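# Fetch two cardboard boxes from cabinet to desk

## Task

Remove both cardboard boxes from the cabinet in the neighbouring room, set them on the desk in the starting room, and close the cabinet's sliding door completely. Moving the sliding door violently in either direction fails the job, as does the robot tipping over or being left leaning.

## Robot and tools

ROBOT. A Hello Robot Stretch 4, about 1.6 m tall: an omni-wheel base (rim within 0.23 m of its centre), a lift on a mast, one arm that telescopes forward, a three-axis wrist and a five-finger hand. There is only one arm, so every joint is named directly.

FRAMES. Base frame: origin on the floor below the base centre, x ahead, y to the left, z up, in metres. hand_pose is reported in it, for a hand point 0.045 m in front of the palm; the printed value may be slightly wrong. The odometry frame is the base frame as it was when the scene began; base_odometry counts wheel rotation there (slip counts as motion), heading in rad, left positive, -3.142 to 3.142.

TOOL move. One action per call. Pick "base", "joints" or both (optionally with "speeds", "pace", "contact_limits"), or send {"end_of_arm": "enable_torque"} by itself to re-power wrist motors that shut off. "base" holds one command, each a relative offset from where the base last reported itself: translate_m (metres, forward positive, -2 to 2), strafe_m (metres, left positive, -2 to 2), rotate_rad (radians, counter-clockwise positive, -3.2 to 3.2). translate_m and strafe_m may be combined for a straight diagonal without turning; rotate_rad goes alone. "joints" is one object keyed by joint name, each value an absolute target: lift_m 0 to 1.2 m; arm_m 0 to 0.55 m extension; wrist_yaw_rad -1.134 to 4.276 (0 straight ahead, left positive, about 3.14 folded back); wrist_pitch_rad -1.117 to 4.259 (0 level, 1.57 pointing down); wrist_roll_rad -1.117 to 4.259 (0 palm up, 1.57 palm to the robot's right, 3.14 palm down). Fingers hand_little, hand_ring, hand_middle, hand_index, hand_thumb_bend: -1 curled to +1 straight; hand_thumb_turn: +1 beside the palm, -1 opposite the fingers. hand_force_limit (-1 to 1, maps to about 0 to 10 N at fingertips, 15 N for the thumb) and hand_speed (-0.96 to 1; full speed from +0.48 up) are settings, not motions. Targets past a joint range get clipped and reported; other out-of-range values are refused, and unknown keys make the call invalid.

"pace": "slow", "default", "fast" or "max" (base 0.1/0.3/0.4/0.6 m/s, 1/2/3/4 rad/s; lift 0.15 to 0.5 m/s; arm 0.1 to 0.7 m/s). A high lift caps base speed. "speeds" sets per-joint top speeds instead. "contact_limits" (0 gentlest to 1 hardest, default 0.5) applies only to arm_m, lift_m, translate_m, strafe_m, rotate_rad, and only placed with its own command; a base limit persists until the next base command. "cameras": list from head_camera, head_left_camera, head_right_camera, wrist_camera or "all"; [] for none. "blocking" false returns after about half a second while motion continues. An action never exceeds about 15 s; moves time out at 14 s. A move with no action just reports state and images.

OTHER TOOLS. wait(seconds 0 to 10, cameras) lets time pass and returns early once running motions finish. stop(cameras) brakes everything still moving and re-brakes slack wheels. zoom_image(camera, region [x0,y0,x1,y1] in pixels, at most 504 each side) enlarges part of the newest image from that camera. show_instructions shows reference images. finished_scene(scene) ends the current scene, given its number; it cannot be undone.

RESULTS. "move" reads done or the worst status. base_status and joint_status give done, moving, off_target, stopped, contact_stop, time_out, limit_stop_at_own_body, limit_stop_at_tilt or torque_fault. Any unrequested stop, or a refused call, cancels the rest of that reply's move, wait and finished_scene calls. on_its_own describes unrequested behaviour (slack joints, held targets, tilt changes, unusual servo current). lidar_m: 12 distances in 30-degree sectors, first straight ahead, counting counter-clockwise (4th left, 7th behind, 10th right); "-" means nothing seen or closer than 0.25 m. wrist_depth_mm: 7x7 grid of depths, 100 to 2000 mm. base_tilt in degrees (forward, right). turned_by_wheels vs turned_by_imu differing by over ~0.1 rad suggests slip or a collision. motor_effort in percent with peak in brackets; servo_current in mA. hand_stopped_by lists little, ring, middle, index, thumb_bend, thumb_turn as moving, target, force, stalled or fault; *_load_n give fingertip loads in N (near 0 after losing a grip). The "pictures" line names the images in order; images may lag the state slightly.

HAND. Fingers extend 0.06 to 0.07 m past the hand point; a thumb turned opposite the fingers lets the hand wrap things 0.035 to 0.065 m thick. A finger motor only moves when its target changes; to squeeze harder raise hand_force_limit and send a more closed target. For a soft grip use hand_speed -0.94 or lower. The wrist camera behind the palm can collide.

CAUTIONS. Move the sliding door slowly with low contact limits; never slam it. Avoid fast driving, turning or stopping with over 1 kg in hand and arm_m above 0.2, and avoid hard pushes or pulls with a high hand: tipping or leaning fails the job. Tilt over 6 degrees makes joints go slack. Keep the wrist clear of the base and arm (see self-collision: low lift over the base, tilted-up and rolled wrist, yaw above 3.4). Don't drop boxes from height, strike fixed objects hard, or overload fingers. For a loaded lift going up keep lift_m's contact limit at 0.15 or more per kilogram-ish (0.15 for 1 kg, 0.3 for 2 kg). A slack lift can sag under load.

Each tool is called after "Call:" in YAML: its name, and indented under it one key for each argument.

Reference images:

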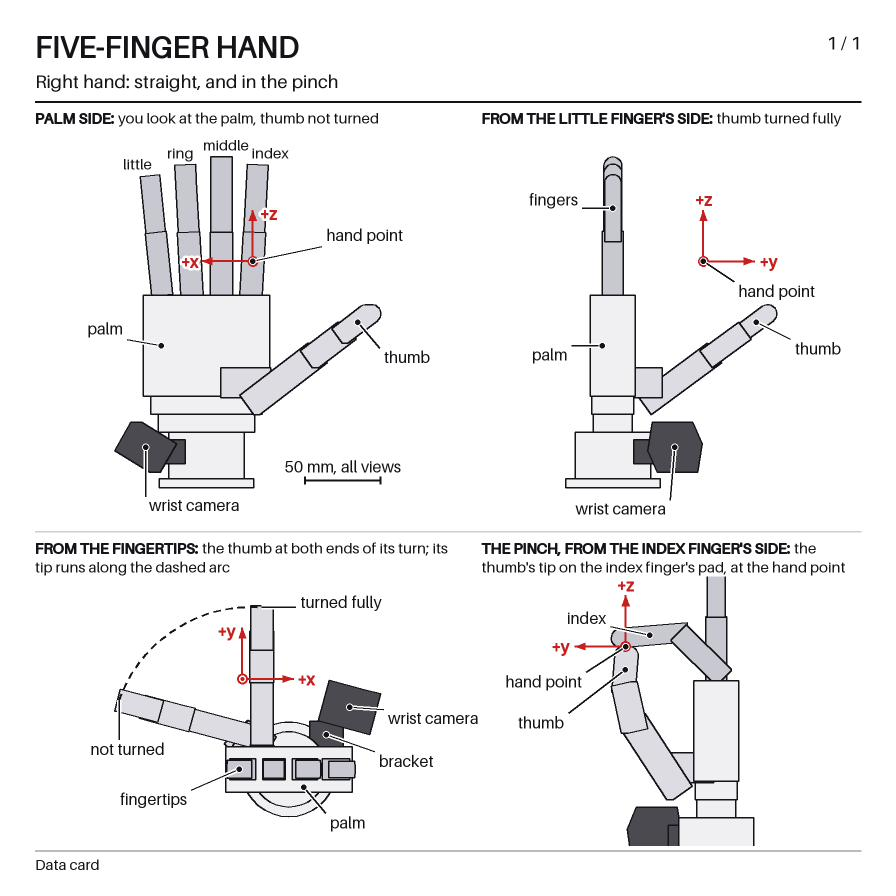

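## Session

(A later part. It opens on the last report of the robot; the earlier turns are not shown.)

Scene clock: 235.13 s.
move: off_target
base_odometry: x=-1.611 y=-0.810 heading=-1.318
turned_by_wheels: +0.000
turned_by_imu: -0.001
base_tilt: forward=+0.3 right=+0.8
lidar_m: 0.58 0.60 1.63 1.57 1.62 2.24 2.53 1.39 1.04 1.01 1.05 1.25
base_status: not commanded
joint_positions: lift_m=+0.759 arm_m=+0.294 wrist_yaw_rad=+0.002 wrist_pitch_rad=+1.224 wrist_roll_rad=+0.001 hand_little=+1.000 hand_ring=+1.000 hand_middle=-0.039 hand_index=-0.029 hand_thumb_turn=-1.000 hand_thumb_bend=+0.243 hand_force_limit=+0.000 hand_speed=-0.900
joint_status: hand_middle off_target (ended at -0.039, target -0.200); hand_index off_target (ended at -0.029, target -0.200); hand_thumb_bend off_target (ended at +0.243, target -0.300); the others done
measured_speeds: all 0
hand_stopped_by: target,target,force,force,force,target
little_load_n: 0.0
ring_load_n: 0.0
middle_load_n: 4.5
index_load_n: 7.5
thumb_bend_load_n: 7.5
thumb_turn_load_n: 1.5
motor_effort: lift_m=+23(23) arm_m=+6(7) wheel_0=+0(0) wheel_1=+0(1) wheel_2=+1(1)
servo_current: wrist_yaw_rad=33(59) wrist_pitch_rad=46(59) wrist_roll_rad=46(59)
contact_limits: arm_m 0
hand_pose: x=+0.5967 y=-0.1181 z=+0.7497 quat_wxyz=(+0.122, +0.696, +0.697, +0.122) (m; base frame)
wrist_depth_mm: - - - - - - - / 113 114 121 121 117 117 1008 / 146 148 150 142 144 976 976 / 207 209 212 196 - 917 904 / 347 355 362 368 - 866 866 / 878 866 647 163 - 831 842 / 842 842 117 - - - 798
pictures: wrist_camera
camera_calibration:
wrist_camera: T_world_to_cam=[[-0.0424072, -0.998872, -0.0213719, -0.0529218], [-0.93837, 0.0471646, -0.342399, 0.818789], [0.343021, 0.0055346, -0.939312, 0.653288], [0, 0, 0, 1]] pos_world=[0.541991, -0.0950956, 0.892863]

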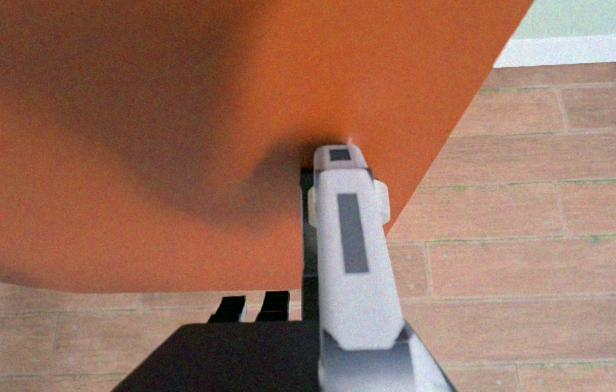

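Call:
move:
  base: {"translate_m": -0.084, "strafe_m": 0.052}
  joints: {"wrist_yaw_rad": -0.262}
  speeds: {"wrist_yaw_rad": 0.25}
  pace: "slow"

Call:
move:
  base: {"translate_m": -0.068, "strafe_m": 0.072}
  joints: {"wrist_yaw_rad": -0.524}
  speeds: {"wrist_yaw_rad": 0.25}
  pace: "slow"
  cameras: ["wrist_camera", "head_left_camera"]

Scene clock: 238.10 s.
move: done
base_odometry: x=-1.582 y=-0.715 heading=-1.318
turned_by_wheels: +0.000
turned_by_imu: -0.001
base_tilt: forward=+0.3 right=+0.8
lidar_m: 0.58 0.68 1.59 1.52 1.59 2.18 2.47 1.49 1.10 1.06 1.09 0.58
base_status: done
joint_positions: lift_m=+0.759 arm_m=+0.294 wrist_yaw_rad=-0.260 wrist_pitch_rad=+1.224 wrist_roll_rad=-0.001 hand_little=+1.000 hand_ring=+1.000 hand_middle=-0.039 hand_index=-0.029 hand_thumb_turn=-1.000 hand_thumb_bend=+0.244 hand_force_limit=+0.000 hand_speed=-0.900
joint_status: all done
measured_speeds: all 0
hand_stopped_by: target,target,force,force,force,target
little_load_n: 0.0
ring_load_n: 0.0
middle_load_n: 5.0
index_load_n: 8.0
thumb_bend_load_n: 7.0
thumb_turn_load_n: 1.0
motor_effort: lift_m=+23(23) arm_m=+5(6) wheel_0=-2(7) wheel_1=+1(4) wheel_2=-1(13)
servo_current: wrist_yaw_rad=59(143) wrist_pitch_rad=52(65) wrist_roll_rad=33(59)
contact_limits: arm_m 0
hand_pose: x=+0.5618 y=-0.1481 z=+0.7497 quat_wxyz=(+0.137, +0.781, +0.601, +0.105) (m; base frame)
wrist_depth_mm: - - - - - - - / 110 113 119 121 118 118 1025 / 143 145 148 141 152 960 976 / 200 204 209 197 - 931 931 / 332 343 355 364 - 878 866 / 878 866 621 162 - 842 820 / 854 831 117 - - - 798
pictures: none

Scene clock: 240.33 s.
move: done
base_odometry: x=-1.530 y=-0.631 heading=-1.318
turned_by_wheels: +0.000
turned_by_imu: +0.000
base_tilt: forward=+0.4 right=+0.8
lidar_m: 0.55 0.77 1.51 1.43 1.49 2.04 2.39 1.58 1.18 1.13 1.19 0.54
base_status: done
joint_positions: lift_m=+0.759 arm_m=+0.294 wrist_yaw_rad=-0.522 wrist_pitch_rad=+1.225 wrist_roll_rad=-0.001 hand_little=+1.000 hand_ring=+1.000 hand_middle=-0.039 hand_index=-0.029 hand_thumb_turn=-1.000 hand_thumb_bend=+0.244 hand_force_limit=+0.000 hand_speed=-0.900
joint_status: all done
measured_speeds: all 0
hand_stopped_by: target,target,force,force,force,target
little_load_n: 0.0
ring_load_n: 0.0
middle_load_n: 4.5
index_load_n: 8.0
thumb_bend_load_n: 7.5
thumb_turn_load_n: 1.0
motor_effort: lift_m=+23(23) arm_m=+5(6) wheel_0=-1(8) wheel_1=+2(5) wheel_2=+1(13)
servo_current: wrist_yaw_rad=39(150) wrist_pitch_rad=52(59) wrist_roll_rad=39(59)
contact_limits: arm_m 0
hand_pose: x=+0.5201 y=-0.1681 z=+0.7496 quat_wxyz=(+0.149, +0.852, +0.494, +0.086) (m; base frame)
wrist_depth_mm: - - - - - 102 - / 109 111 118 121 120 120 1025 / 138 141 147 141 154 976 976 / 189 196 206 194 - 917 904 / 309 320 343 322 - 891 866 / 878 866 591 163 - 854 854 / 854 854 117 - - - 798
pictures: head_left_camera, wrist_camera
camera_calibration:
wrist_camera: T_world_to_cam=[[-0.53482, -0.844709, -0.0208329, 0.175408], [-0.790054, 0.508655, -0.342176, 0.749517], [0.299636, -0.166544, -0.939405, 0.673447], [0, 0, 0, 1]] pos_world=[0.484182, -0.120918, 0.892761]

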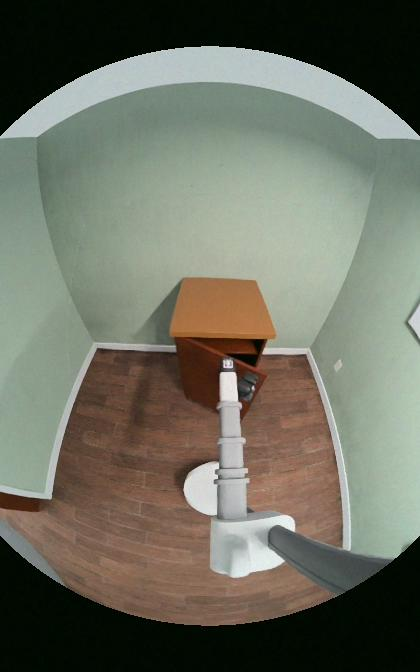

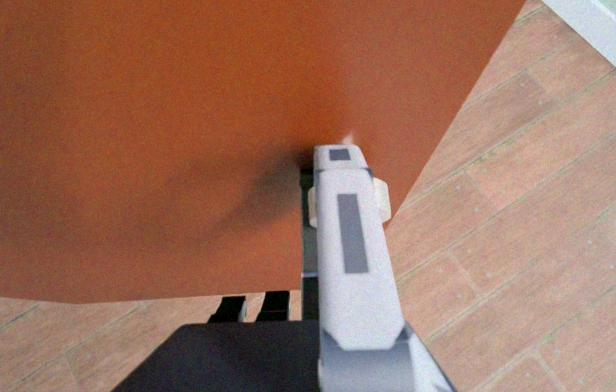

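Call:
move:
  base: {"translate_m": -0.047, "strafe_m": 0.087}
  joints: {"wrist_yaw_rad": -0.785}
  speeds: {"wrist_yaw_rad": 0.25}
  pace: "slow"

Call:
move:
  base: {"translate_m": -0.024, "strafe_m": 0.115}
  joints: {"wrist_yaw_rad": -1.1}
  speeds: {"wrist_yaw_rad": 0.27}
  pace: "slow"

Call:
move:
  base: {"translate_m": -0.03, "strafe_m": 0.09}
  pace: "slow"
  cameras: ["wrist_camera", "head_left_camera"]

Scene clock: 243.40 s.
move: done
base_odometry: x=-1.457 y=-0.564 heading=-1.318
turned_by_wheels: +0.000
turned_by_imu: -0.001
base_tilt: forward=+0.4 right=+0.7
lidar_m: 0.54 1.44 1.43 1.36 1.41 1.96 2.34 1.74 1.27 1.21 1.27 0.50
base_status: done
joint_positions: lift_m=+0.759 arm_m=+0.294 wrist_yaw_rad=-0.783 wrist_pitch_rad=+1.226 wrist_roll_rad=-0.001 hand_little=+1.000 hand_ring=+1.000 hand_middle=-0.039 hand_index=-0.029 hand_thumb_turn=-1.000 hand_thumb_bend=+0.244 hand_force_limit=+0.000 hand_speed=-0.900
joint_status: all done
measured_speeds: all 0
hand_stopped_by: target,target,force,force,force,target
little_load_n: 0.0
ring_load_n: 0.0
middle_load_n: 4.5
index_load_n: 9.5
thumb_bend_load_n: 8.5
thumb_turn_load_n: 2.0
motor_effort: lift_m=+23(23) arm_m=+5(5) wheel_0=-2(7) wheel_1=+2(6) wheel_2=-1(10)
servo_current: wrist_yaw_rad=33(124) wrist_pitch_rad=46(72) wrist_roll_rad=46(59)
contact_limits: arm_m 0
hand_pose: x=+0.4746 y=-0.1765 z=+0.7495 quat_wxyz=(+0.158, +0.910, +0.378, +0.066) (m; base frame)
wrist_depth_mm: - - - - - - 1060 / 108 111 117 121 121 122 1025 / 134 136 145 142 156 976 976 / 181 186 200 193 - 931 917 / 278 307 332 351 - 904 866 / 634 878 564 163 - 842 842 / 842 842 117 - - - 809
pictures: none

Scene clock: 245.80 s.
move: done
base_odometry: x=-1.352 y=-0.512 heading=-1.319
turned_by_wheels: -0.001
turned_by_imu: -0.002
base_tilt: forward=+0.3 right=+0.7
lidar_m: 0.52 1.46 1.29 1.23 1.29 1.85 2.33 1.90 1.39 1.33 1.40 0.42
base_status: done
joint_positions: lift_m=+0.759 arm_m=+0.294 wrist_yaw_rad=-1.105 wrist_pitch_rad=+1.227 wrist_roll_rad=+0.001 hand_little=+1.000 hand_ring=+1.000 hand_middle=-0.039 hand_index=-0.028 hand_thumb_turn=-1.000 hand_thumb_bend=+0.244 hand_force_limit=+0.000 hand_speed=-0.900
joint_status: all done
measured_speeds: all 0
hand_stopped_by: target,target,force,force,force,target
little_load_n: 0.5
ring_load_n: 0.0
middle_load_n: 3.5
index_load_n: 12.0
thumb_bend_load_n: 10.5
thumb_turn_load_n: 2.0
motor_effort: lift_m=+23(23) arm_m=+5(6) wheel_0=-4(7) wheel_1=+0(6) wheel_2=-7(9)
servo_current: wrist_yaw_rad=26(104) wrist_pitch_rad=52(65) wrist_roll_rad=46(65)
contact_limits: arm_m 0
hand_pose: x=+0.4181 y=-0.1704 z=+0.7493 quat_wxyz=(+0.166, +0.959, +0.227, +0.040) (m; base frame)
wrist_depth_mm: - - - - - 106 1078 / 106 109 117 120 123 126 1008 / 125 131 144 146 155 976 960 / 170 180 195 192 - 946 946 / 244 278 317 343 - 891 878 / 492 621 525 162 - 842 842 / 831 831 117 - - - 798
pictures: none

Scene clock: 248.00 s.
move: done
base_odometry: x=-1.272 y=-0.460 heading=-1.319
turned_by_wheels: +0.000
turned_by_imu: -0.001
base_tilt: forward=+0.4 right=+0.7
lidar_m: 0.54 1.50 1.21 1.15 1.20 1.77 2.29 2.01 1.49 1.42 1.48 0.41
base_status: done
joint_positions: lift_m=+0.759 arm_m=+0.294 wrist_yaw_rad=-1.104 wrist_pitch_rad=+1.227 wrist_roll_rad=+0.001 hand_little=+1.000 hand_ring=+1.000 hand_middle=-0.039 hand_index=-0.028 hand_thumb_turn=-1.000 hand_thumb_bend=+0.242 hand_force_limit=+0.000 hand_speed=-0.900
joint_status: not commanded
measured_speeds: all 0
hand_stopped_by: target,target,force,force,force,target
little_load_n: 0.0
ring_load_n: 0.0
middle_load_n: 0.0
index_load_n: 11.0
thumb_bend_load_n: 1.0
thumb_turn_load_n: 0.0
motor_effort: lift_m=+23(23) arm_m=+5(5) wheel_0=+0(11) wheel_1=+0(5) wheel_2=+0(8)
servo_current: wrist_yaw_rad=46(59) wrist_pitch_rad=52(65) wrist_roll_rad=46(52)
contact_limits: arm_m 0
hand_pose: x=+0.4183 y=-0.1704 z=+0.7493 quat_wxyz=(+0.166, +0.959, +0.228, +0.040) (m; base frame)
wrist_depth_mm: 107 106 103 - - - - / 129 127 123 123 118 111 - / 174 170 162 152 141 144 960 / 268 249 235 207 - 931 917 / 569 492 439 397 - 878 878 / 878 878 878 162 - 866 831 / 842 842 117 - - - 809
pictures: head_left_camera, wrist_camera
camera_calibration:
wrist_camera: T_world_to_cam=[[-0.91176, -0.410169, -0.0213281, 0.351084], [-0.379253, 0.860699, -0.339652, 0.556432], [0.157672, -0.301593, -0.940309, 0.740266], [0, 0, 0, 1]] pos_world=[0.414413, -0.111658, 0.892561]

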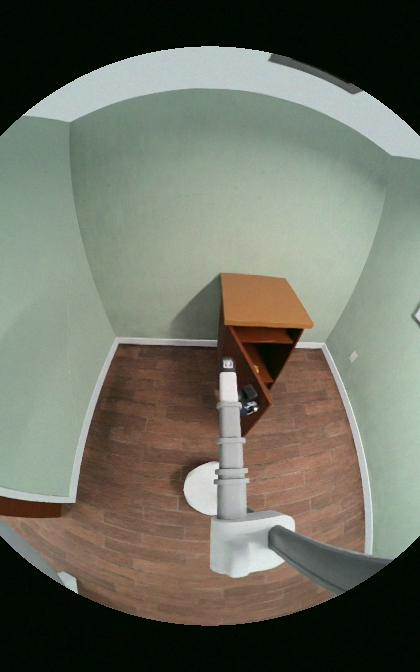

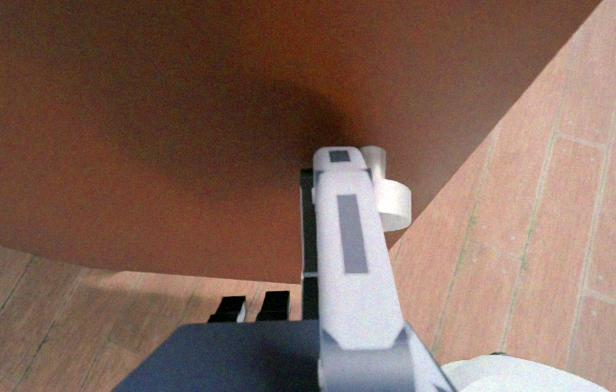

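Call:
move:
  joints: {"hand_speed": 1, "hand_thumb_bend": 1, "hand_index": 1, "hand_middle": 1, "lift_m": 0.76}
  blocking: false

Call:
move:
  joints: {"lift_m": 0.975, "wrist_yaw_rad": 0, "wrist_pitch_rad": 1.57}
  pace: "max"
  blocking: false

Call:
move:
  base: {"translate_m": 0.246, "strafe_m": -0.395}
  pace: "max"

Call:
move:
  joints: {"lift_m": 0.73}
  pace: "max"
  cameras: ["all"]

Scene clock: 248.90 s.
move: moving
base_odometry: x=-1.272 y=-0.460 heading=-1.319
turned_by_wheels: +0.000
turned_by_imu: +0.000
base_tilt: forward=+0.3 right=+0.7
lidar_m: 0.60 1.50 1.21 1.15 1.21 1.78 2.29 2.03 1.50 1.40 1.48 0.43
base_status: not commanded
joint_positions: lift_m=+0.760 arm_m=+0.294 wrist_yaw_rad=-1.102 wrist_pitch_rad=+1.225 wrist_roll_rad=+0.001 hand_little=+1.000 hand_ring=+1.000 hand_middle=+1.000 hand_index=+1.000 hand_thumb_turn=-1.000 hand_thumb_bend=+1.000 hand_force_limit=+0.000 hand_speed=+1.000
joint_status: lift_m moving; hand_middle moving; hand_index moving; hand_thumb_bend moving; hand_speed moving
measured_speeds: all 0
hand_stopped_by: target,target,target,target,moving,target
little_load_n: 0.0
ring_load_n: 0.0
middle_load_n: -0.5
index_load_n: 0.0
thumb_bend_load_n: 0.0
thumb_turn_load_n: 0.0
motor_effort: lift_m=+24(27) arm_m=+5(5) wheel_0=+1(1) wheel_1=-1(1) wheel_2=-1(1)
servo_current: wrist_yaw_rad=46(52) wrist_pitch_rad=46(65) wrist_roll_rad=39(59)
contact_limits: arm_m 0
hand_pose: x=+0.4187 y=-0.1709 z=+0.7501 quat_wxyz=(+0.167, +0.958, +0.228, +0.040) (m; base frame)
wrist_depth_mm: 134 133 133 131 131 129 1078 / 166 164 163 162 153 159 1025 / 216 213 212 209 - 960 960 / 310 306 301 297 - 946 917 / 554 539 521 512 - 878 891 / 891 878 891 183 - - 842 / 854 842 117 - - - 798
pictures: none

Scene clock: 249.40 s.
move: moving
base_odometry: x=-1.272 y=-0.460 heading=-1.319
turned_by_wheels: +0.000
turned_by_imu: +0.000
base_tilt: forward=+0.4 right=+0.8
lidar_m: 0.62 1.50 1.22 1.15 1.20 1.75 2.29 2.03 1.49 1.42 1.48 0.45
base_status: not commanded
joint_positions: lift_m=+0.885 arm_m=+0.294 wrist_yaw_rad=-0.407 wrist_pitch_rad=+1.568 wrist_roll_rad=+0.001 hand_little=+1.000 hand_ring=+1.000 hand_middle=+1.000 hand_index=+1.000 hand_thumb_turn=-1.000 hand_thumb_bend=+1.000 hand_force_limit=+0.000 hand_speed=+1.000
joint_status: lift_m moving; wrist_yaw_rad moving; wrist_pitch_rad moving; the others done
measured_speeds: translate_m=+0.000 strafe_m=+0.000 rotate_rad=+0.000 lift_m=+0.446 arm_m=+0.000 wrist_yaw_rad=+1.776 wrist_pitch_rad=+0.007 wrist_roll_rad=+0.000
hand_stopped_by: target,target,target,target,target,target
little_load_n: 0.0
ring_load_n: 0.0
middle_load_n: 0.0
index_load_n: 0.0
thumb_bend_load_n: 0.0
thumb_turn_load_n: 0.0
motor_effort: lift_m=+24(30) arm_m=+5(5) wheel_0=+1(1) wheel_1=+0(1) wheel_2=+0(1)
servo_current: wrist_yaw_rad=98(111) wrist_pitch_rad=33(98) wrist_roll_rad=33(52)
contact_limits: arm_m 0
hand_pose: x=+0.4737 y=-0.1327 z=+0.8423 quat_wxyz=(+0.001, +0.836, +0.549, +0.001) (m; base frame)
wrist_depth_mm: 960 661 397 286 218 184 167 / 976 976 759 492 272 225 200 / 960 960 946 960 - 349 931 / 960 991 946 946 - 946 946 / 976 976 960 960 - 960 931 / 976 976 960 183 - - 946 / 976 960 117 - - - 946
pictures: none

Scene clock: 252.17 s.
move: done
base_odometry: x=-1.594 y=-0.797 heading=-1.319
turned_by_wheels: +0.000
turned_by_imu: -0.002
base_tilt: forward=+0.4 right=+0.8
lidar_m: 0.57 0.63 1.63 1.54 1.61 2.21 2.52 1.47 1.07 1.02 1.06 0.63
base_status: done
joint_positions: lift_m=+0.975 arm_m=+0.294 wrist_yaw_rad=-0.002 wrist_pitch_rad=+1.572 wrist_roll_rad=+0.001 hand_little=+1.000 hand_ring=+1.000 hand_middle=+1.000 hand_index=+1.000 hand_thumb_turn=-1.000 hand_thumb_bend=+1.000 hand_force_limit=+0.000 hand_speed=+1.000
joint_status: all done
measured_speeds: all 0
hand_stopped_by: target,target,target,target,target,target
little_load_n: 0.0
ring_load_n: 0.0
middle_load_n: 0.0
index_load_n: 0.0
thumb_bend_load_n: 0.0
thumb_turn_load_n: 0.0
motor_effort: lift_m=+22(25) arm_m=+5(5) wheel_0=-1(19) wheel_1=+1(6) wheel_2=+0(8)
servo_current: wrist_yaw_rad=52(98) wrist_pitch_rad=33(59) wrist_roll_rad=39(59)
contact_limits: arm_m 0
hand_pose: x=+0.5244 y=-0.1184 z=+0.9316 quat_wxyz=(+0.000, +0.708, +0.706, +0.000) (m; base frame)
wrist_depth_mm: 179 180 189 195 193 1078 1078 / 306 324 347 364 - 1060 1060 / 539 597 668 741 - 1078 1060 / 1098 1098 1118 1098 - 1098 1098 / 1118 1118 1118 1098 - 1098 1078 / 1118 1118 1098 183 - - 1098 / 1118 1118 117 - - - 1060
pictures: none

Scene clock: 253.43 s.
move: done
base_odometry: x=-1.594 y=-0.797 heading=-1.319
turned_by_wheels: +0.000
turned_by_imu: -0.001
base_tilt: forward=+0.3 right=+0.7
lidar_m: 0.58 0.62 1.63 1.55 1.60 2.22 2.53 1.45 1.08 1.03 1.09 0.62
base_status: not commanded
joint_positions: lift_m=+0.730 arm_m=+0.294 wrist_yaw_rad=-0.002 wrist_pitch_rad=+1.572 wrist_roll_rad=+0.001 hand_little=+1.000 hand_ring=+1.000 hand_middle=+1.000 hand_index=+1.000 hand_thumb_turn=-1.000 hand_thumb_bend=+1.000 hand_force_limit=+0.000 hand_speed=+1.000
joint_status: all done
measured_speeds: all 0
hand_stopped_by: target,target,target,target,target,target
little_load_n: 0.5
ring_load_n: 0.0
middle_load_n: 0.0
index_load_n: 0.0
thumb_bend_load_n: 0.0
thumb_turn_load_n: 0.0
motor_effort: lift_m=+20(21) arm_m=+5(5) wheel_0=+0(1) wheel_1=+1(1) wheel_2=+0(0)
servo_current: wrist_yaw_rad=33(52) wrist_pitch_rad=39(52) wrist_roll_rad=26(52)
contact_limits: arm_m 0
hand_pose: x=+0.5245 y=-0.1184 z=+0.6868 quat_wxyz=(+0.000, +0.708, +0.706, +0.000) (m; base frame)
wrist_depth_mm: 213 224 230 237 236 831 820 / 306 322 343 362 - 831 831 / 539 597 668 854 - 842 831 / 866 866 866 842 - 842 831 / 866 878 854 842 - 831 820 / 878 866 854 183 - - 820 / 866 854 117 - - - 831
pictures: head_camera, head_left_camera, head_right_camera, wrist_camera
camera_calibration:
wrist_camera: T_world_to_cam=[[-0.0511503, -0.998678, -0.00506153, -0.0643246], [-0.998687, 0.0511629, -0.00240454, 0.528062], [0.00266033, 0.0049319, -0.999984, 0.839126], [0, 0, 0, 1]] pos_world=[0.521846, -0.0953952, 0.840057]

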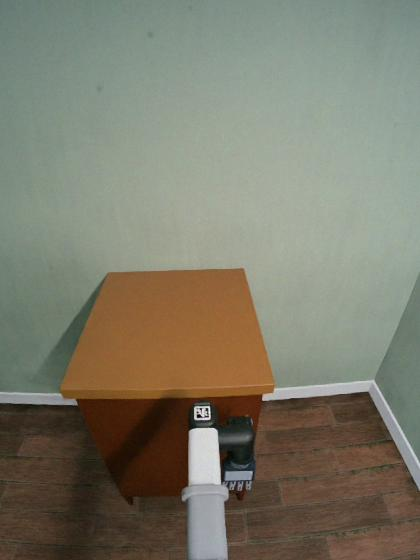

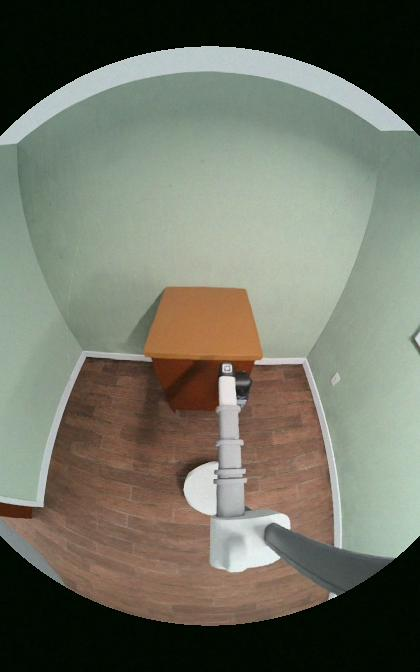

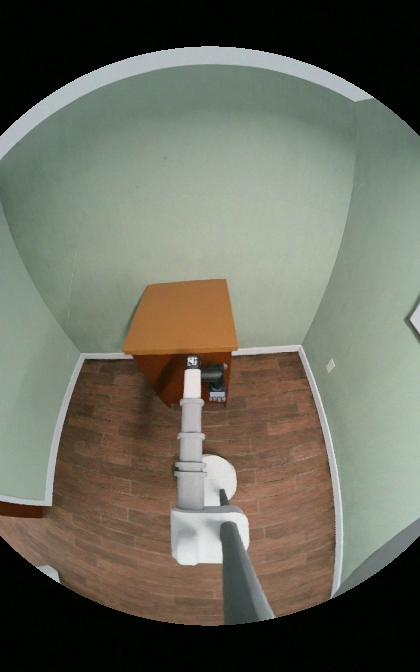

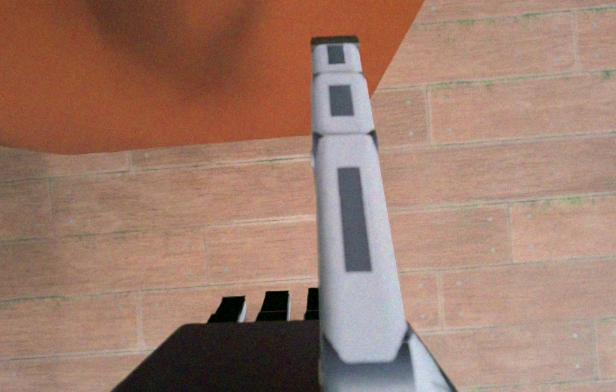

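Call:
move:
  joints: {"arm_m": 0.1, "lift_m": 0.7595, "hand_thumb_bend": 0.505, "hand_index": 0.35, "hand_middle": 0.35}

Call:
move:
  base: {"rotate_rad": -0.861}
  joints: {"wrist_yaw_rad": 0.872, "wrist_pitch_rad": 1.22}

Call:
move:
  base: {"translate_m": 0.019, "strafe_m": 0.300}
  cameras: ["wrist_camera", "head_camera", "head_left_camera"]

Scene clock: 261.43 s.
move: done
base_odometry: x=-1.594 y=-0.797 heading=-1.319
turned_by_wheels: +0.000
turned_by_imu: -0.002
base_tilt: forward=+0.3 right=+0.7
lidar_m: 0.57 0.61 1.62 1.55 1.62 2.22 2.54 1.46 1.08 1.03 1.08 0.62
base_status: not commanded
joint_positions: lift_m=+0.759 arm_m=+0.100 wrist_yaw_rad=-0.002 wrist_pitch_rad=+1.572 wrist_roll_rad=+0.001 hand_little=+1.000 hand_ring=+1.000 hand_middle=+0.350 hand_index=+0.350 hand_thumb_turn=-1.000 hand_thumb_bend=+0.506 hand_force_limit=+0.000 hand_speed=+1.000
joint_status: all done
measured_speeds: all 0
hand_stopped_by: target,target,target,target,target,target
little_load_n: 0.0
ring_load_n: 0.0
middle_load_n: 0.0
index_load_n: 0.0
thumb_bend_load_n: 0.0
thumb_turn_load_n: 0.0
motor_effort: lift_m=+24(27) arm_m=-6(8) wheel_0=+0(1) wheel_1=+1(1) wheel_2=+0(1)
servo_current: wrist_yaw_rad=46(72) wrist_pitch_rad=33(65) wrist_roll_rad=39(52)
hand_pose: x=+0.3308 y=-0.1184 z=+0.7160 quat_wxyz=(+0.000, +0.708, +0.706, +0.000) (m; base frame)
wrist_depth_mm: 609 634 661 699 866 866 866 / 891 878 878 866 854 842 866 / 891 891 878 878 866 866 866 / 891 891 878 878 - 842 866 / 904 891 878 878 - 878 878 / 891 891 188 163 - 866 878 / 891 891 117 - - - 866
pictures: none

Scene clock: 263.03 s.
move: done
base_odometry: x=-1.594 y=-0.797 heading=-2.180
turned_by_wheels: -0.861
turned_by_imu: -0.874
base_tilt: forward=+0.4 right=+0.8
lidar_m: 1.15 0.57 0.59 0.66 1.57 1.53 1.90 2.55 2.43 1.28 1.03 1.03
base_status: done
joint_positions: lift_m=+0.759 arm_m=+0.100 wrist_yaw_rad=+0.870 wrist_pitch_rad=+1.224 wrist_roll_rad=+0.001 hand_little=+1.000 hand_ring=+1.000 hand_middle=+0.350 hand_index=+0.350 hand_thumb_turn=-1.000 hand_thumb_bend=+0.506 hand_force_limit=+0.000 hand_speed=+1.000
joint_status: all done
measured_speeds: all 0
hand_stopped_by: target,target,target,target,target,target
little_load_n: 0.0
ring_load_n: 0.0
middle_load_n: 0.0
index_load_n: 0.0
thumb_bend_load_n: 0.0
thumb_turn_load_n: 0.0
motor_effort: lift_m=+23(24) arm_m=-6(7) wheel_0=+0(10) wheel_1=+0(7) wheel_2=+0(9)
servo_current: wrist_yaw_rad=39(98) wrist_pitch_rad=39(130) wrist_roll_rad=59(59)
hand_pose: x=+0.4465 y=+0.0245 z=+0.7498 quat_wxyz=(+0.059, +0.339, +0.925, +0.162) (m; base frame)
wrist_depth_mm: 480 484 585 1118 1098 1098 1098 / 585 591 647 1060 1042 1025 1025 / 741 741 809 1008 1008 991 976 / 976 991 960 976 - 946 931 / 946 946 904 904 - 891 891 / 891 904 878 183 - 854 831 / 854 854 117 - - - 798
pictures: none

Scene clock: 265.40 s.
move: done
base_odometry: x=-1.358 y=-0.984 heading=-2.180
turned_by_wheels: +0.000
turned_by_imu: +0.000
base_tilt: forward=+0.3 right=+0.8
lidar_m: 0.41 0.35 0.35 0.39 1.38 1.36 1.54 2.51 2.76 1.48 1.22 1.20
base_status: done
joint_positions: lift_m=+0.759 arm_m=+0.100 wrist_yaw_rad=+0.870 wrist_pitch_rad=+1.224 wrist_roll_rad=+0.001 hand_little=+1.000 hand_ring=+1.000 hand_middle=+0.350 hand_index=+0.350 hand_thumb_turn=-1.000 hand_thumb_bend=+0.506 hand_force_limit=+0.000 hand_speed=+1.000
joint_status: not commanded
measured_speeds: all 0
hand_stopped_by: target,target,target,target,target,target
little_load_n: 0.0
ring_load_n: 0.0
middle_load_n: 0.0
index_load_n: 0.0
thumb_bend_load_n: 0.0
thumb_turn_load_n: 0.0
motor_effort: lift_m=+23(23) arm_m=-6(7) wheel_0=+0(11) wheel_1=+0(8) wheel_2=+0(4)
servo_current: wrist_yaw_rad=46(72) wrist_pitch_rad=52(59) wrist_roll_rad=33(59)
hand_pose: x=+0.4465 y=+0.0245 z=+0.7498 quat_wxyz=(+0.059, +0.339, +0.925, +0.162) (m; base frame)
wrist_depth_mm: 170 173 175 177 179 - - / 207 211 214 185 230 1042 1042 / 265 271 277 265 991 976 976 / 368 377 387 392 - 946 931 / 609 621 640 585 - 878 866 / 891 891 878 182 - 854 854 / 842 842 117 - - - 809
pictures: head_camera, head_left_camera, wrist_camera
camera_calibration:
wrist_camera: T_world_to_cam=[[0.734678, -0.678076, -0.0214647, -0.271691], [-0.642526, -0.685308, -0.342802, 0.557224], [0.217736, 0.265641, -0.939162, 0.75352], [0, 0, 0, 1]] pos_world=[0.393568, -0.00252302, 0.892863]

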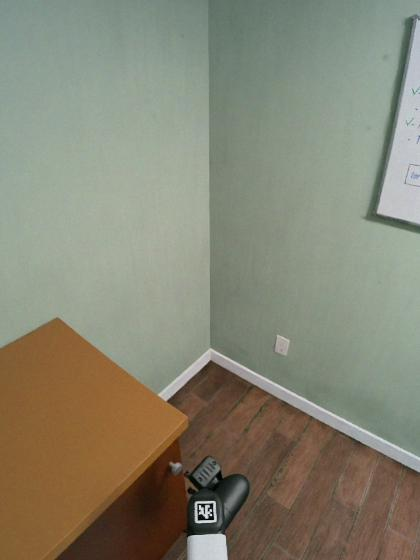

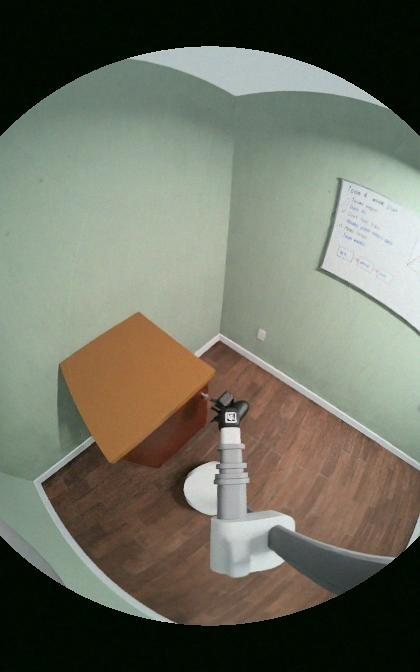

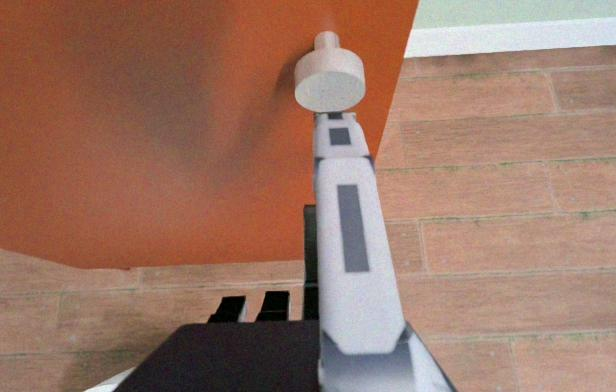

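Call:
move:
  base: {"translate_m": 0.0325, "strafe_m": 0.0459}
  pace: "slow"
  contact_limits: {"strafe_m": 0.2}

Call:
move:
  joints: {"hand_speed": -0.9, "hand_force_limit": 0.0, "hand_index": -0.2, "hand_middle": -0.2, "hand_thumb_bend": -0.3}
  cameras: ["wrist_camera"]

Scene clock: 267.57 s.
move: done
base_odometry: x=-1.339 y=-1.037 heading=-2.180
turned_by_wheels: +0.000
turned_by_imu: -0.001
base_tilt: forward=+0.4 right=+0.7
lidar_m: 0.38 0.31 0.29 0.33 1.38 1.36 1.57 2.52 2.82 1.49 1.22 1.21
base_status: done
joint_positions: lift_m=+0.759 arm_m=+0.100 wrist_yaw_rad=+0.870 wrist_pitch_rad=+1.224 wrist_roll_rad=+0.001 hand_little=+1.000 hand_ring=+1.000 hand_middle=+0.350 hand_index=+0.350 hand_thumb_turn=-1.000 hand_thumb_bend=+0.506 hand_force_limit=+0.000 hand_speed=+1.000
joint_status: not commanded
measured_speeds: all 0
hand_stopped_by: target,target,target,target,target,target
little_load_n: 0.0
ring_load_n: -0.5
middle_load_n: 0.0
index_load_n: 0.0
thumb_bend_load_n: 0.0
thumb_turn_load_n: -0.5
motor_effort: lift_m=+23(23) arm_m=-6(7) wheel_0=+0(6) wheel_1=+1(5) wheel_2=-2(5)
servo_current: wrist_yaw_rad=46(65) wrist_pitch_rad=33(65) wrist_roll_rad=39(52)
contact_limits: strafe_m 0.2
hand_pose: x=+0.4465 y=+0.0245 z=+0.7498 quat_wxyz=(+0.059, +0.339, +0.925, +0.162) (m; base frame)
wrist_depth_mm: - 104 105 106 107 108 - / 121 127 129 126 127 129 1025 / 153 157 160 153 157 976 976 / 213 218 224 227 - 946 917 / 345 359 373 338 - 878 878 / 878 866 627 182 - 842 842 / 854 854 117 - - - 809
pictures: none

Scene clock: 271.03 s.
move: off_target
base_odometry: x=-1.339 y=-1.037 heading=-2.180
turned_by_wheels: +0.000
turned_by_imu: -0.001
base_tilt: forward=+0.3 right=+0.6
lidar_m: 0.39 0.30 0.29 0.35 1.37 1.36 1.53 2.52 2.84 1.50 1.22 1.22
base_status: not commanded
joint_positions: lift_m=+0.759 arm_m=+0.100 wrist_yaw_rad=+0.874 wrist_pitch_rad=+1.224 wrist_roll_rad=+0.001 hand_little=+1.000 hand_ring=+1.000 hand_middle=-0.199 hand_index=+0.017 hand_thumb_turn=-1.000 hand_thumb_bend=+0.167 hand_force_limit=+0.000 hand_speed=-0.900
joint_status: hand_index off_target (ended at +0.017, target -0.200); hand_thumb_bend off_target (ended at +0.167, target -0.300); the others done
measured_speeds: all 0
hand_stopped_by: target,target,target,force,force,target
little_load_n: 0.0
ring_load_n: 0.0
middle_load_n: 2.0
index_load_n: 3.5
thumb_bend_load_n: 7.5
thumb_turn_load_n: -0.5
motor_effort: lift_m=+23(23) arm_m=-5(7) wheel_0=+3(3) wheel_1=+2(2) wheel_2=+0(2)
servo_current: wrist_yaw_rad=26(65) wrist_pitch_rad=46(59) wrist_roll_rad=26(59)
contact_limits: strafe_m 0.2
hand_pose: x=+0.4463 y=+0.0253 z=+0.7498 quat_wxyz=(+0.059, +0.336, +0.926, +0.162) (m; base frame)
wrist_depth_mm: - - - - - - - / 118 112 116 121 119 109 1008 / 153 151 150 148 147 147 946 / 221 218 213 196 179 931 931 / 392 382 370 319 - 891 878 / 891 866 668 182 - 854 842 / 842 831 117 - - - 809
pictures: wrist_camera
camera_calibration:
wrist_camera: T_world_to_cam=[[0.73795, -0.67452, -0.021297, -0.272713], [-0.639152, -0.688431, -0.342851, 0.55633], [0.216598, 0.266619, -0.939148, 0.753803], [0, 0, 0, 1]] pos_world=[0.393556, -0.00193273, 0.892863]

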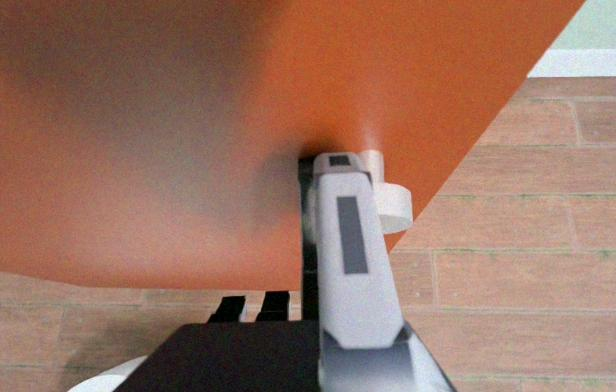

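Call:
move:
  joints: {"hand_speed": -0.3, "hand_index": 0.35, "hand_middle": 0.35, "hand_thumb_bend": 0.505}

Call:
move:
  base: {"translate_m": 0.008, "strafe_m": -0.0064}
  pace: "slow"
  cameras: ["wrist_camera"]

Call:
move:
  joints: {"hand_speed": -0.9, "hand_force_limit": 0.0, "hand_index": -0.2, "hand_middle": -0.2, "hand_thumb_bend": -0.3}
  cameras: ["wrist_camera"]

Scene clock: 272.30 s.
move: done
base_odometry: x=-1.339 y=-1.037 heading=-2.180
turned_by_wheels: +0.000
turned_by_imu: -0.001
base_tilt: forward=+0.3 right=+0.7
lidar_m: 0.39 0.30 0.29 0.34 1.38 1.36 1.54 2.50 2.83 1.49 1.23 1.20
base_status: not commanded
joint_positions: lift_m=+0.759 arm_m=+0.100 wrist_yaw_rad=+0.874 wrist_pitch_rad=+1.223 wrist_roll_rad=+0.000 hand_little=+1.000 hand_ring=+1.000 hand_middle=+0.350 hand_index=+0.350 hand_thumb_turn=-1.000 hand_thumb_bend=+0.505 hand_force_limit=+0.000 hand_speed=-0.300
joint_status: all done
measured_speeds: all 0
hand_stopped_by: target,target,target,target,target,target
little_load_n: 0.0
ring_load_n: 0.0
middle_load_n: 0.0
index_load_n: 0.0
thumb_bend_load_n: -1.5
thumb_turn_load_n: -2.0
motor_effort: lift_m=+22(23) arm_m=-4(5) wheel_0=+0(3) wheel_1=+1(2) wheel_2=+0(0)
servo_current: wrist_yaw_rad=39(52) wrist_pitch_rad=39(52) wrist_roll_rad=52(52)
contact_limits: strafe_m 0.2
hand_pose: x=+0.4464 y=+0.0254 z=+0.7500 quat_wxyz=(+0.059, +0.336, +0.926, +0.163) (m; base frame)
wrist_depth_mm: 104 105 105 106 107 107 - / 123 129 130 131 126 127 1008 / 157 159 160 153 155 976 960 / 220 224 226 229 - 931 946 / 368 373 382 343 - 891 891 / 878 866 647 182 - 854 831 / 854 842 117 - - - 798
pictures: none

Scene clock: 273.20 s.
move: done
base_odometry: x=-1.349 y=-1.040 heading=-2.180
turned_by_wheels: +0.000
turned_by_imu: -0.001
base_tilt: forward=+0.3 right=+0.8
lidar_m: 0.40 0.29 0.28 0.35 1.39 1.36 1.55 2.53 2.82 1.48 1.19 1.21
base_status: done
joint_positions: lift_m=+0.759 arm_m=+0.100 wrist_yaw_rad=+0.874 wrist_pitch_rad=+1.224 wrist_roll_rad=+0.000 hand_little=+1.000 hand_ring=+1.000 hand_middle=+0.350 hand_index=+0.350 hand_thumb_turn=-1.001 hand_thumb_bend=+0.504 hand_force_limit=+0.000 hand_speed=-0.300
joint_status: not commanded
measured_speeds: all 0
hand_stopped_by: target,target,target,target,target,target
little_load_n: 0.0
ring_load_n: 0.0
middle_load_n: 0.0
index_load_n: 0.5
thumb_bend_load_n: -4.5
thumb_turn_load_n: -9.5
motor_effort: lift_m=+22(22) arm_m=+3(4) wheel_0=+0(7) wheel_1=+1(3) wheel_2=-5(9)
servo_current: wrist_yaw_rad=33(59) wrist_pitch_rad=46(52) wrist_roll_rad=33(52)
hand_pose: x=+0.4462 y=+0.0252 z=+0.7498 quat_wxyz=(+0.059, +0.336, +0.926, +0.162) (m; base frame)
wrist_depth_mm: 105 105 105 105 105 105 - / 124 125 130 131 125 131 1025 / 161 161 162 153 153 976 960 / 229 229 230 229 - 946 917 / 394 397 397 347 - 891 878 / 891 866 707 182 - 854 842 / 854 854 117 - - - 798
pictures: wrist_camera
camera_calibration:
wrist_camera: T_world_to_cam=[[0.738041, -0.674421, -0.0212593, -0.272706], [-0.639113, -0.688605, -0.342575, 0.556037], [0.2164, 0.266421, -0.93925, 0.754087], [0, 0, 0, 1]] pos_world=[0.393455, -0.00193408, 0.892962]

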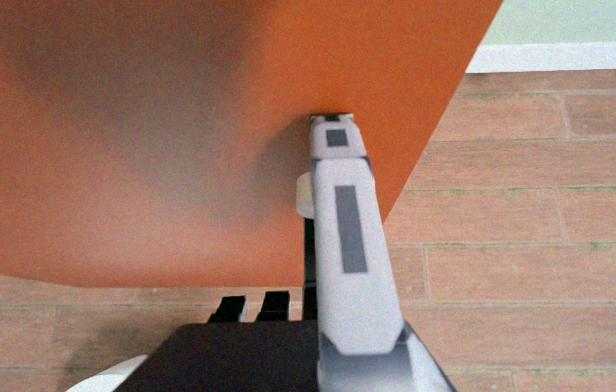

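Scene clock: 276.67 s.
move: off_target
base_odometry: x=-1.349 y=-1.040 heading=-2.180
turned_by_wheels: +0.000
turned_by_imu: -0.001
base_tilt: forward=+0.3 right=+0.8
lidar_m: 0.39 0.29 0.29 0.34 1.40 1.38 1.56 2.52 2.82 1.50 1.22 1.19
base_status: not commanded
joint_positions: lift_m=+0.759 arm_m=+0.100 wrist_yaw_rad=+0.874 wrist_pitch_rad=+1.224 wrist_roll_rad=+0.000 hand_little=+1.000 hand_ring=+1.000 hand_middle=+0.008 hand_index=-0.030 hand_thumb_turn=-1.000 hand_thumb_bend=+0.219 hand_force_limit=+0.000 hand_speed=-0.900
joint_status: hand_middle off_target (ended at +0.008, target -0.200); hand_index off_target (ended at -0.030, target -0.200); hand_thumb_bend off_target (ended at +0.219, target -0.300); the others done
measured_speeds: all 0
hand_stopped_by: target,target,force,force,force,target
little_load_n: 0.0
ring_load_n: 0.0
middle_load_n: 6.0
index_load_n: 3.5
thumb_bend_load_n: 7.5
thumb_turn_load_n: 1.0
motor_effort: lift_m=+22(22) arm_m=+4(4) wheel_0=+0(0) wheel_1=+1(2) wheel_2=-2(5)
servo_current: wrist_yaw_rad=20(59) wrist_pitch_rad=52(59) wrist_roll_rad=39(59)
hand_pose: x=+0.4462 y=+0.0252 z=+0.7498 quat_wxyz=(+0.059, +0.336, +0.926, +0.162) (m; base frame)
wrist_depth_mm: - - - - - - - / 114 115 121 121 116 116 1008 / 148 149 150 142 142 976 960 / 210 211 211 196 - 946 917 / 359 362 364 320 - 891 866 / 904 891 647 162 - 831 831 / 866 854 117 - - - 798
pictures: wrist_camera
camera_calibration:
wrist_camera: T_world_to_cam=[[0.738041, -0.674421, -0.0212593, -0.272706], [-0.639113, -0.688605, -0.342575, 0.556037], [0.2164, 0.266421, -0.93925, 0.754087], [0, 0, 0, 1]] pos_world=[0.393455, -0.00193408, 0.892962]

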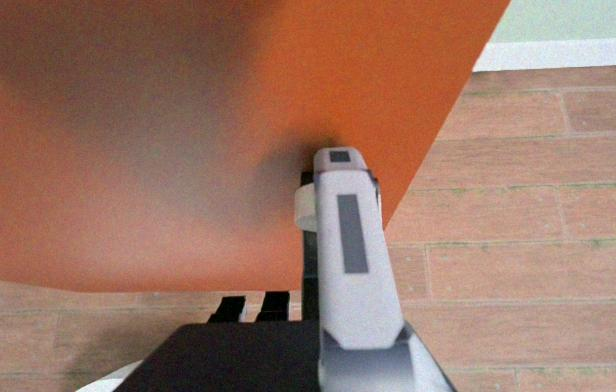

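Call:
move:
  base: {"translate_m": -0.0934, "strafe_m": -0.031}
  joints: {"wrist_yaw_rad": 0.611}
  speeds: {"wrist_yaw_rad": 0.25}
  pace: "slow"

Call:
move:
  base: {"translate_m": -0.0982, "strafe_m": -0.0058}
  joints: {"wrist_yaw_rad": 0.349}
  speeds: {"wrist_yaw_rad": 0.25}
  pace: "slow"
  cameras: ["wrist_camera"]

Scene clock: 279.30 s.
move: done
base_odometry: x=-1.321 y=-0.946 heading=-2.180
turned_by_wheels: +0.000
turned_by_imu: -0.001
base_tilt: forward=+0.3 right=+0.8
lidar_m: 0.38 0.34 0.35 1.10 1.33 1.31 1.49 2.37 2.73 1.55 1.25 1.25
base_status: done
joint_positions: lift_m=+0.759 arm_m=+0.100 wrist_yaw_rad=+0.613 wrist_pitch_rad=+1.224 wrist_roll_rad=-0.001 hand_little=+1.000 hand_ring=+1.000 hand_middle=+0.008 hand_index=-0.030 hand_thumb_turn=-1.000 hand_thumb_bend=+0.219 hand_force_limit=+0.000 hand_speed=-0.900
joint_status: all done
measured_speeds: all 0
hand_stopped_by: target,target,force,force,force,target
little_load_n: 0.0
ring_load_n: 0.0
middle_load_n: 8.0
index_load_n: 0.0
thumb_bend_load_n: 7.0
thumb_turn_load_n: 0.0
motor_effort: lift_m=+22(22) arm_m=+3(4) wheel_0=+0(12) wheel_1=-2(4) wheel_2=+2(9)
servo_current: wrist_yaw_rad=39(143) wrist_pitch_rad=52(59) wrist_roll_rad=39(59)
hand_pose: x=+0.4467 y=-0.0208 z=+0.7498 quat_wxyz=(+0.080, +0.453, +0.874, +0.153) (m; base frame)
wrist_depth_mm: - - - - - - 1042 / 111 113 119 121 118 991 1008 / 143 145 148 141 144 976 960 / 199 203 208 195 - 917 917 / 327 342 353 319 - 878 878 / 878 866 609 162 - 854 820 / 854 854 117 - - - 809
pictures: none

Scene clock: 281.57 s.
move: done
base_odometry: x=-1.270 y=-0.862 heading=-2.180
turned_by_wheels: +0.000
turned_by_imu: -0.001
base_tilt: forward=+0.4 right=+0.7
lidar_m: 0.37 0.37 0.42 1.20 1.27 1.25 1.39 2.30 2.68 1.61 1.34 1.32
base_status: done
joint_positions: lift_m=+0.759 arm_m=+0.100 wrist_yaw_rad=+0.351 wrist_pitch_rad=+1.224 wrist_roll_rad=-0.001 hand_little=+1.000 hand_ring=+1.000 hand_middle=+0.008 hand_index=-0.030 hand_thumb_turn=-1.000 hand_thumb_bend=+0.219 hand_force_limit=+0.000 hand_speed=-0.900
joint_status: all done
measured_speeds: all 0
hand_stopped_by: target,target,force,force,force,target
little_load_n: 0.0
ring_load_n: 0.0
middle_load_n: 8.0
index_load_n: 0.5
thumb_bend_load_n: 7.5
thumb_turn_load_n: 1.0
motor_effort: lift_m=+22(22) arm_m=+4(4) wheel_0=-1(9) wheel_1=+0(4) wheel_2=+1(10)
servo_current: wrist_yaw_rad=46(150) wrist_pitch_rad=46(59) wrist_roll_rad=46(59)
hand_pose: x=+0.4354 y=-0.0656 z=+0.7498 quat_wxyz=(+0.099, +0.564, +0.808, +0.141) (m; base frame)
wrist_depth_mm: - - - - - - 1078 / 108 111 118 121 119 1008 1008 / 138 140 146 140 146 976 960 / 189 195 204 192 - 931 917 / 306 320 342 315 - 891 878 / 866 854 580 162 - 854 842 / 854 854 117 - - - 798
pictures: wrist_camera
camera_calibration:
wrist_camera: T_world_to_cam=[[0.303696, -0.952543, -0.0207546, -0.15551], [-0.897238, -0.2786, -0.342558, 0.625789], [0.320519, 0.122656, -0.939267, 0.725906], [0, 0, 0, 1]] pos_world=[0.376043, -0.0628213, 0.892961]

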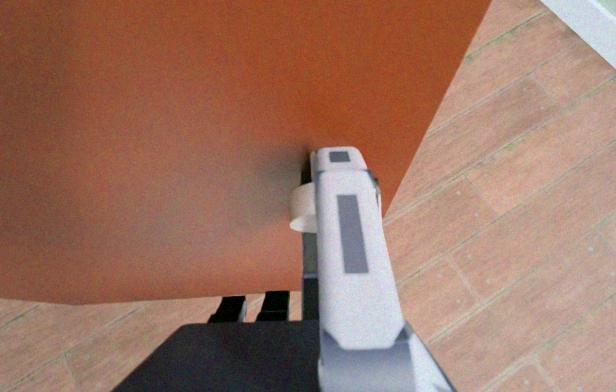

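Call:
move:
  base: {"translate_m": -0.0964, "strafe_m": 0.0199}
  joints: {"wrist_yaw_rad": 0.10}
  speeds: {"wrist_yaw_rad": 0.25}
  pace: "slow"

Call:
move:
  base: {"translate_m": -0.088, "strafe_m": 0.0441}
  joints: {"wrist_yaw_rad": -0.15}
  speeds: {"wrist_yaw_rad": 0.25}
  pace: "slow"
  cameras: ["wrist_camera"]

Scene clock: 284.27 s.
move: done
base_odometry: x=-1.199 y=-0.794 heading=-2.181
turned_by_wheels: +0.000
turned_by_imu: -0.001
base_tilt: forward=+0.4 right=+0.7
lidar_m: 0.39 0.39 0.49 1.24 1.18 1.16 1.33 2.11 2.61 1.73 1.42 0.44
base_status: done
joint_positions: lift_m=+0.759 arm_m=+0.100 wrist_yaw_rad=+0.100 wrist_pitch_rad=+1.224 wrist_roll_rad=-0.001 hand_little=+1.000 hand_ring=+1.000 hand_middle=+0.008 hand_index=-0.030 hand_thumb_turn=-1.000 hand_thumb_bend=+0.219 hand_force_limit=+0.000 hand_speed=-0.900
joint_status: all done
measured_speeds: all 0
hand_stopped_by: target,target,force,force,force,target
little_load_n: 0.0
ring_load_n: 0.0
middle_load_n: 8.0
index_load_n: 0.5
thumb_bend_load_n: 8.5
thumb_turn_load_n: 3.0
motor_effort: lift_m=+22(22) arm_m=+4(4) wheel_0=-4(6) wheel_1=-1(3) wheel_2=-1(9)
servo_current: wrist_yaw_rad=39(111) wrist_pitch_rad=20(59) wrist_roll_rad=39(59)
hand_pose: x=+0.4139 y=-0.1044 z=+0.7498 quat_wxyz=(+0.116, +0.660, +0.731, +0.128) (m; base frame)
wrist_depth_mm: - - - - - - 1078 / 108 111 117 121 121 1008 1008 / 133 136 144 141 153 976 960 / 180 187 200 190 - 917 931 / 278 298 329 315 - 878 878 / 603 866 559 162 - 842 854 / 854 854 117 - - - 798
pictures: none

Scene clock: 286.43 s.
move: done
base_odometry: x=-1.112 y=-0.747 heading=-2.182
turned_by_wheels: -0.002
turned_by_imu: -0.003
base_tilt: forward=+0.4 right=+0.8
lidar_m: 0.38 0.42 1.12 1.26 1.08 1.08 1.21 1.94 2.59 1.82 1.52 0.40
base_status: done
joint_positions: lift_m=+0.759 arm_m=+0.100 wrist_yaw_rad=-0.155 wrist_pitch_rad=+1.225 wrist_roll_rad=+0.001 hand_little=+1.000 hand_ring=+1.000 hand_middle=+0.008 hand_index=-0.030 hand_thumb_turn=-1.000 hand_thumb_bend=+0.220 hand_force_limit=+0.000 hand_speed=-0.900
joint_status: all done
measured_speeds: all 0
hand_stopped_by: target,target,force,force,force,target
little_load_n: 0.0
ring_load_n: 0.0
middle_load_n: 8.0
index_load_n: 3.0
thumb_bend_load_n: 9.5
thumb_turn_load_n: 3.5
motor_effort: lift_m=+22(22) arm_m=+4(4) wheel_0=-11(14) wheel_1=-3(5) wheel_2=-6(8)
servo_current: wrist_yaw_rad=26(65) wrist_pitch_rad=39(59) wrist_roll_rad=46(52)
hand_pose: x=+0.3827 y=-0.1373 z=+0.7497 quat_wxyz=(+0.131, +0.749, +0.640, +0.112) (m; base frame)
wrist_depth_mm: - - - - - - 1060 / 108 110 118 120 122 1008 1025 / 127 133 144 146 152 976 991 / 172 181 196 191 - 917 917 / 256 279 320 315 - 891 878 / 521 654 530 162 - 854 831 / 831 842 117 - - - 798
pictures: wrist_camera
camera_calibration:
wrist_camera: T_world_to_cam=[[-0.198467, -0.979873, -0.0214488, -0.018826], [-0.919429, 0.193716, -0.342233, 0.631624], [0.3395, -0.0482014, -0.93937, 0.720806], [0, 0, 0, 1]] pos_world=[0.332283, -0.106059, 0.892863]

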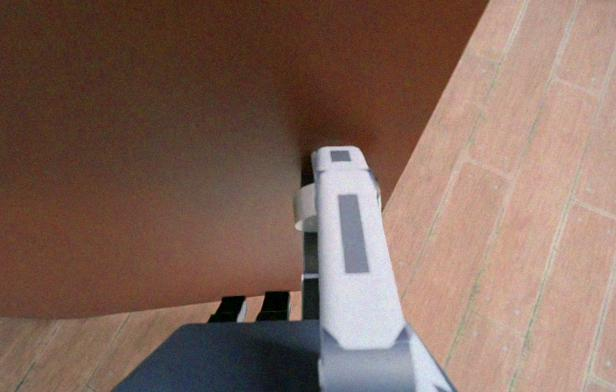

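Call:
move:
  base: {"translate_m": -0.068, "strafe_m": 0.0311}
  joints: {"wrist_yaw_rad": -0.33}
  speeds: {"wrist_yaw_rad": 0.25}
  pace: "slow"

Call:
move:
  base: {"translate_m": -0.0581, "strafe_m": 0.0554}
  joints: {"wrist_yaw_rad": -0.5}
  speeds: {"wrist_yaw_rad": 0.25}
  pace: "slow"
  cameras: ["wrist_camera", "head_camera", "head_left_camera"]

Scene clock: 289.67 s.
move: done
base_odometry: x=-1.048 y=-0.709 heading=-2.182
turned_by_wheels: +0.000
turned_by_imu: -0.001
base_tilt: forward=+0.3 right=+0.8
lidar_m: 0.38 0.47 1.13 1.23 1.02 0.98 1.11 1.92 2.57 1.87 1.60 0.37
base_status: done
joint_positions: lift_m=+0.759 arm_m=+0.100 wrist_yaw_rad=-0.328 wrist_pitch_rad=+1.225 wrist_roll_rad=+0.001 hand_little=+1.000 hand_ring=+1.000 hand_middle=+0.009 hand_index=-0.030 hand_thumb_turn=-1.000 hand_thumb_bend=+0.220 hand_force_limit=+0.000 hand_speed=-0.900
joint_status: all done
measured_speeds: all 0
hand_stopped_by: target,target,force,force,force,target
little_load_n: 0.0
ring_load_n: 0.0
middle_load_n: 9.5
index_load_n: 0.0
thumb_bend_load_n: 7.0
thumb_turn_load_n: -0.5
motor_effort: lift_m=+22(22) arm_m=+4(4) wheel_0=-1(13) wheel_1=+0(5) wheel_2=+0(7)
servo_current: wrist_yaw_rad=52(72) wrist_pitch_rad=52(59) wrist_roll_rad=52(59)
hand_pose: x=+0.3575 y=-0.1544 z=+0.7497 quat_wxyz=(+0.140, +0.801, +0.573, +0.100) (m; base frame)
wrist_depth_mm: - - - - - - 1078 / 108 110 117 120 120 1008 1008 / 137 139 145 141 152 991 976 / 185 190 202 191 - 946 917 / 297 317 342 315 - 878 866 / 866 866 580 163 - 842 831 / 842 842 117 - - - 809
pictures: none

Scene clock: 291.70 s.
move: done
base_odometry: x=-0.969 y=-0.694 heading=-2.182
turned_by_wheels: +0.000
turned_by_imu: +0.000
base_tilt: forward=+0.4 right=+0.8
lidar_m: 0.38 0.52 1.14 1.13 0.93 0.92 1.05 1.85 2.59 2.00 1.65 0.37
base_status: done
joint_positions: lift_m=+0.759 arm_m=+0.100 wrist_yaw_rad=-0.498 wrist_pitch_rad=+1.225 wrist_roll_rad=-0.001 hand_little=+1.000 hand_ring=+1.000 hand_middle=+0.009 hand_index=-0.030 hand_thumb_turn=-1.000 hand_thumb_bend=+0.220 hand_force_limit=+0.000 hand_speed=-0.900
joint_status: all done
measured_speeds: all 0
hand_stopped_by: target,target,force,force,force,target
little_load_n: 0.0
ring_load_n: 0.5
middle_load_n: 10.0
index_load_n: 0.0
thumb_bend_load_n: 6.5
thumb_turn_load_n: 0.0
motor_effort: lift_m=+22(22) arm_m=+4(4) wheel_0=+0(6) wheel_1=+0(4) wheel_2=+2(11)
servo_current: wrist_yaw_rad=39(143) wrist_pitch_rad=52(59) wrist_roll_rad=33(52)
hand_pose: x=+0.3302 y=-0.1668 z=+0.7497 quat_wxyz=(+0.148, +0.847, +0.504, +0.088) (m; base frame)
wrist_depth_mm: - - - - - - 1078 / 108 111 117 120 119 1008 1008 / 137 140 145 140 146 976 976 / 189 195 204 193 - 946 917 / 306 320 340 314 - 891 891 / 878 866 585 162 - 866 854 / 854 866 117 - - - 809
pictures: head_camera, head_left_camera, wrist_camera
camera_calibration:
wrist_camera: T_world_to_cam=[[-0.514713, -0.857107, -0.0209267, 0.0663085], [-0.801808, 0.489861, -0.342259, 0.599631], [0.303604, -0.159386, -0.939373, 0.730535], [0, 0, 0, 1]] pos_world=[0.293125, -0.120465, 0.892861]

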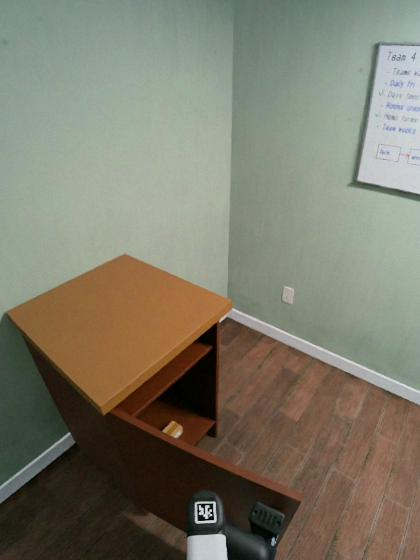

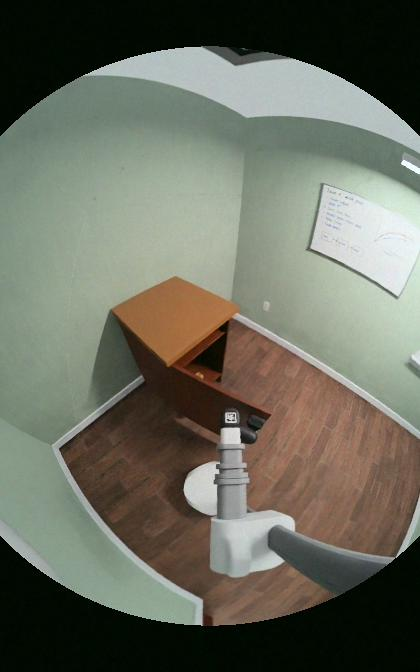

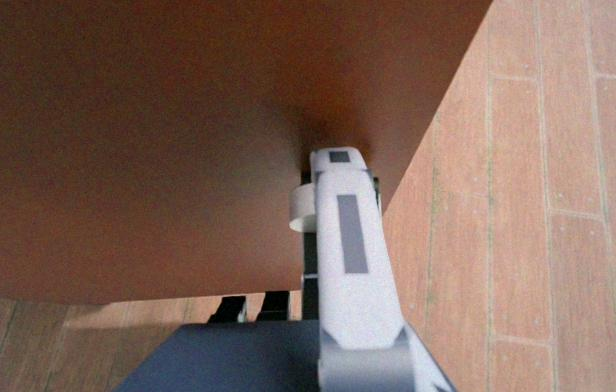

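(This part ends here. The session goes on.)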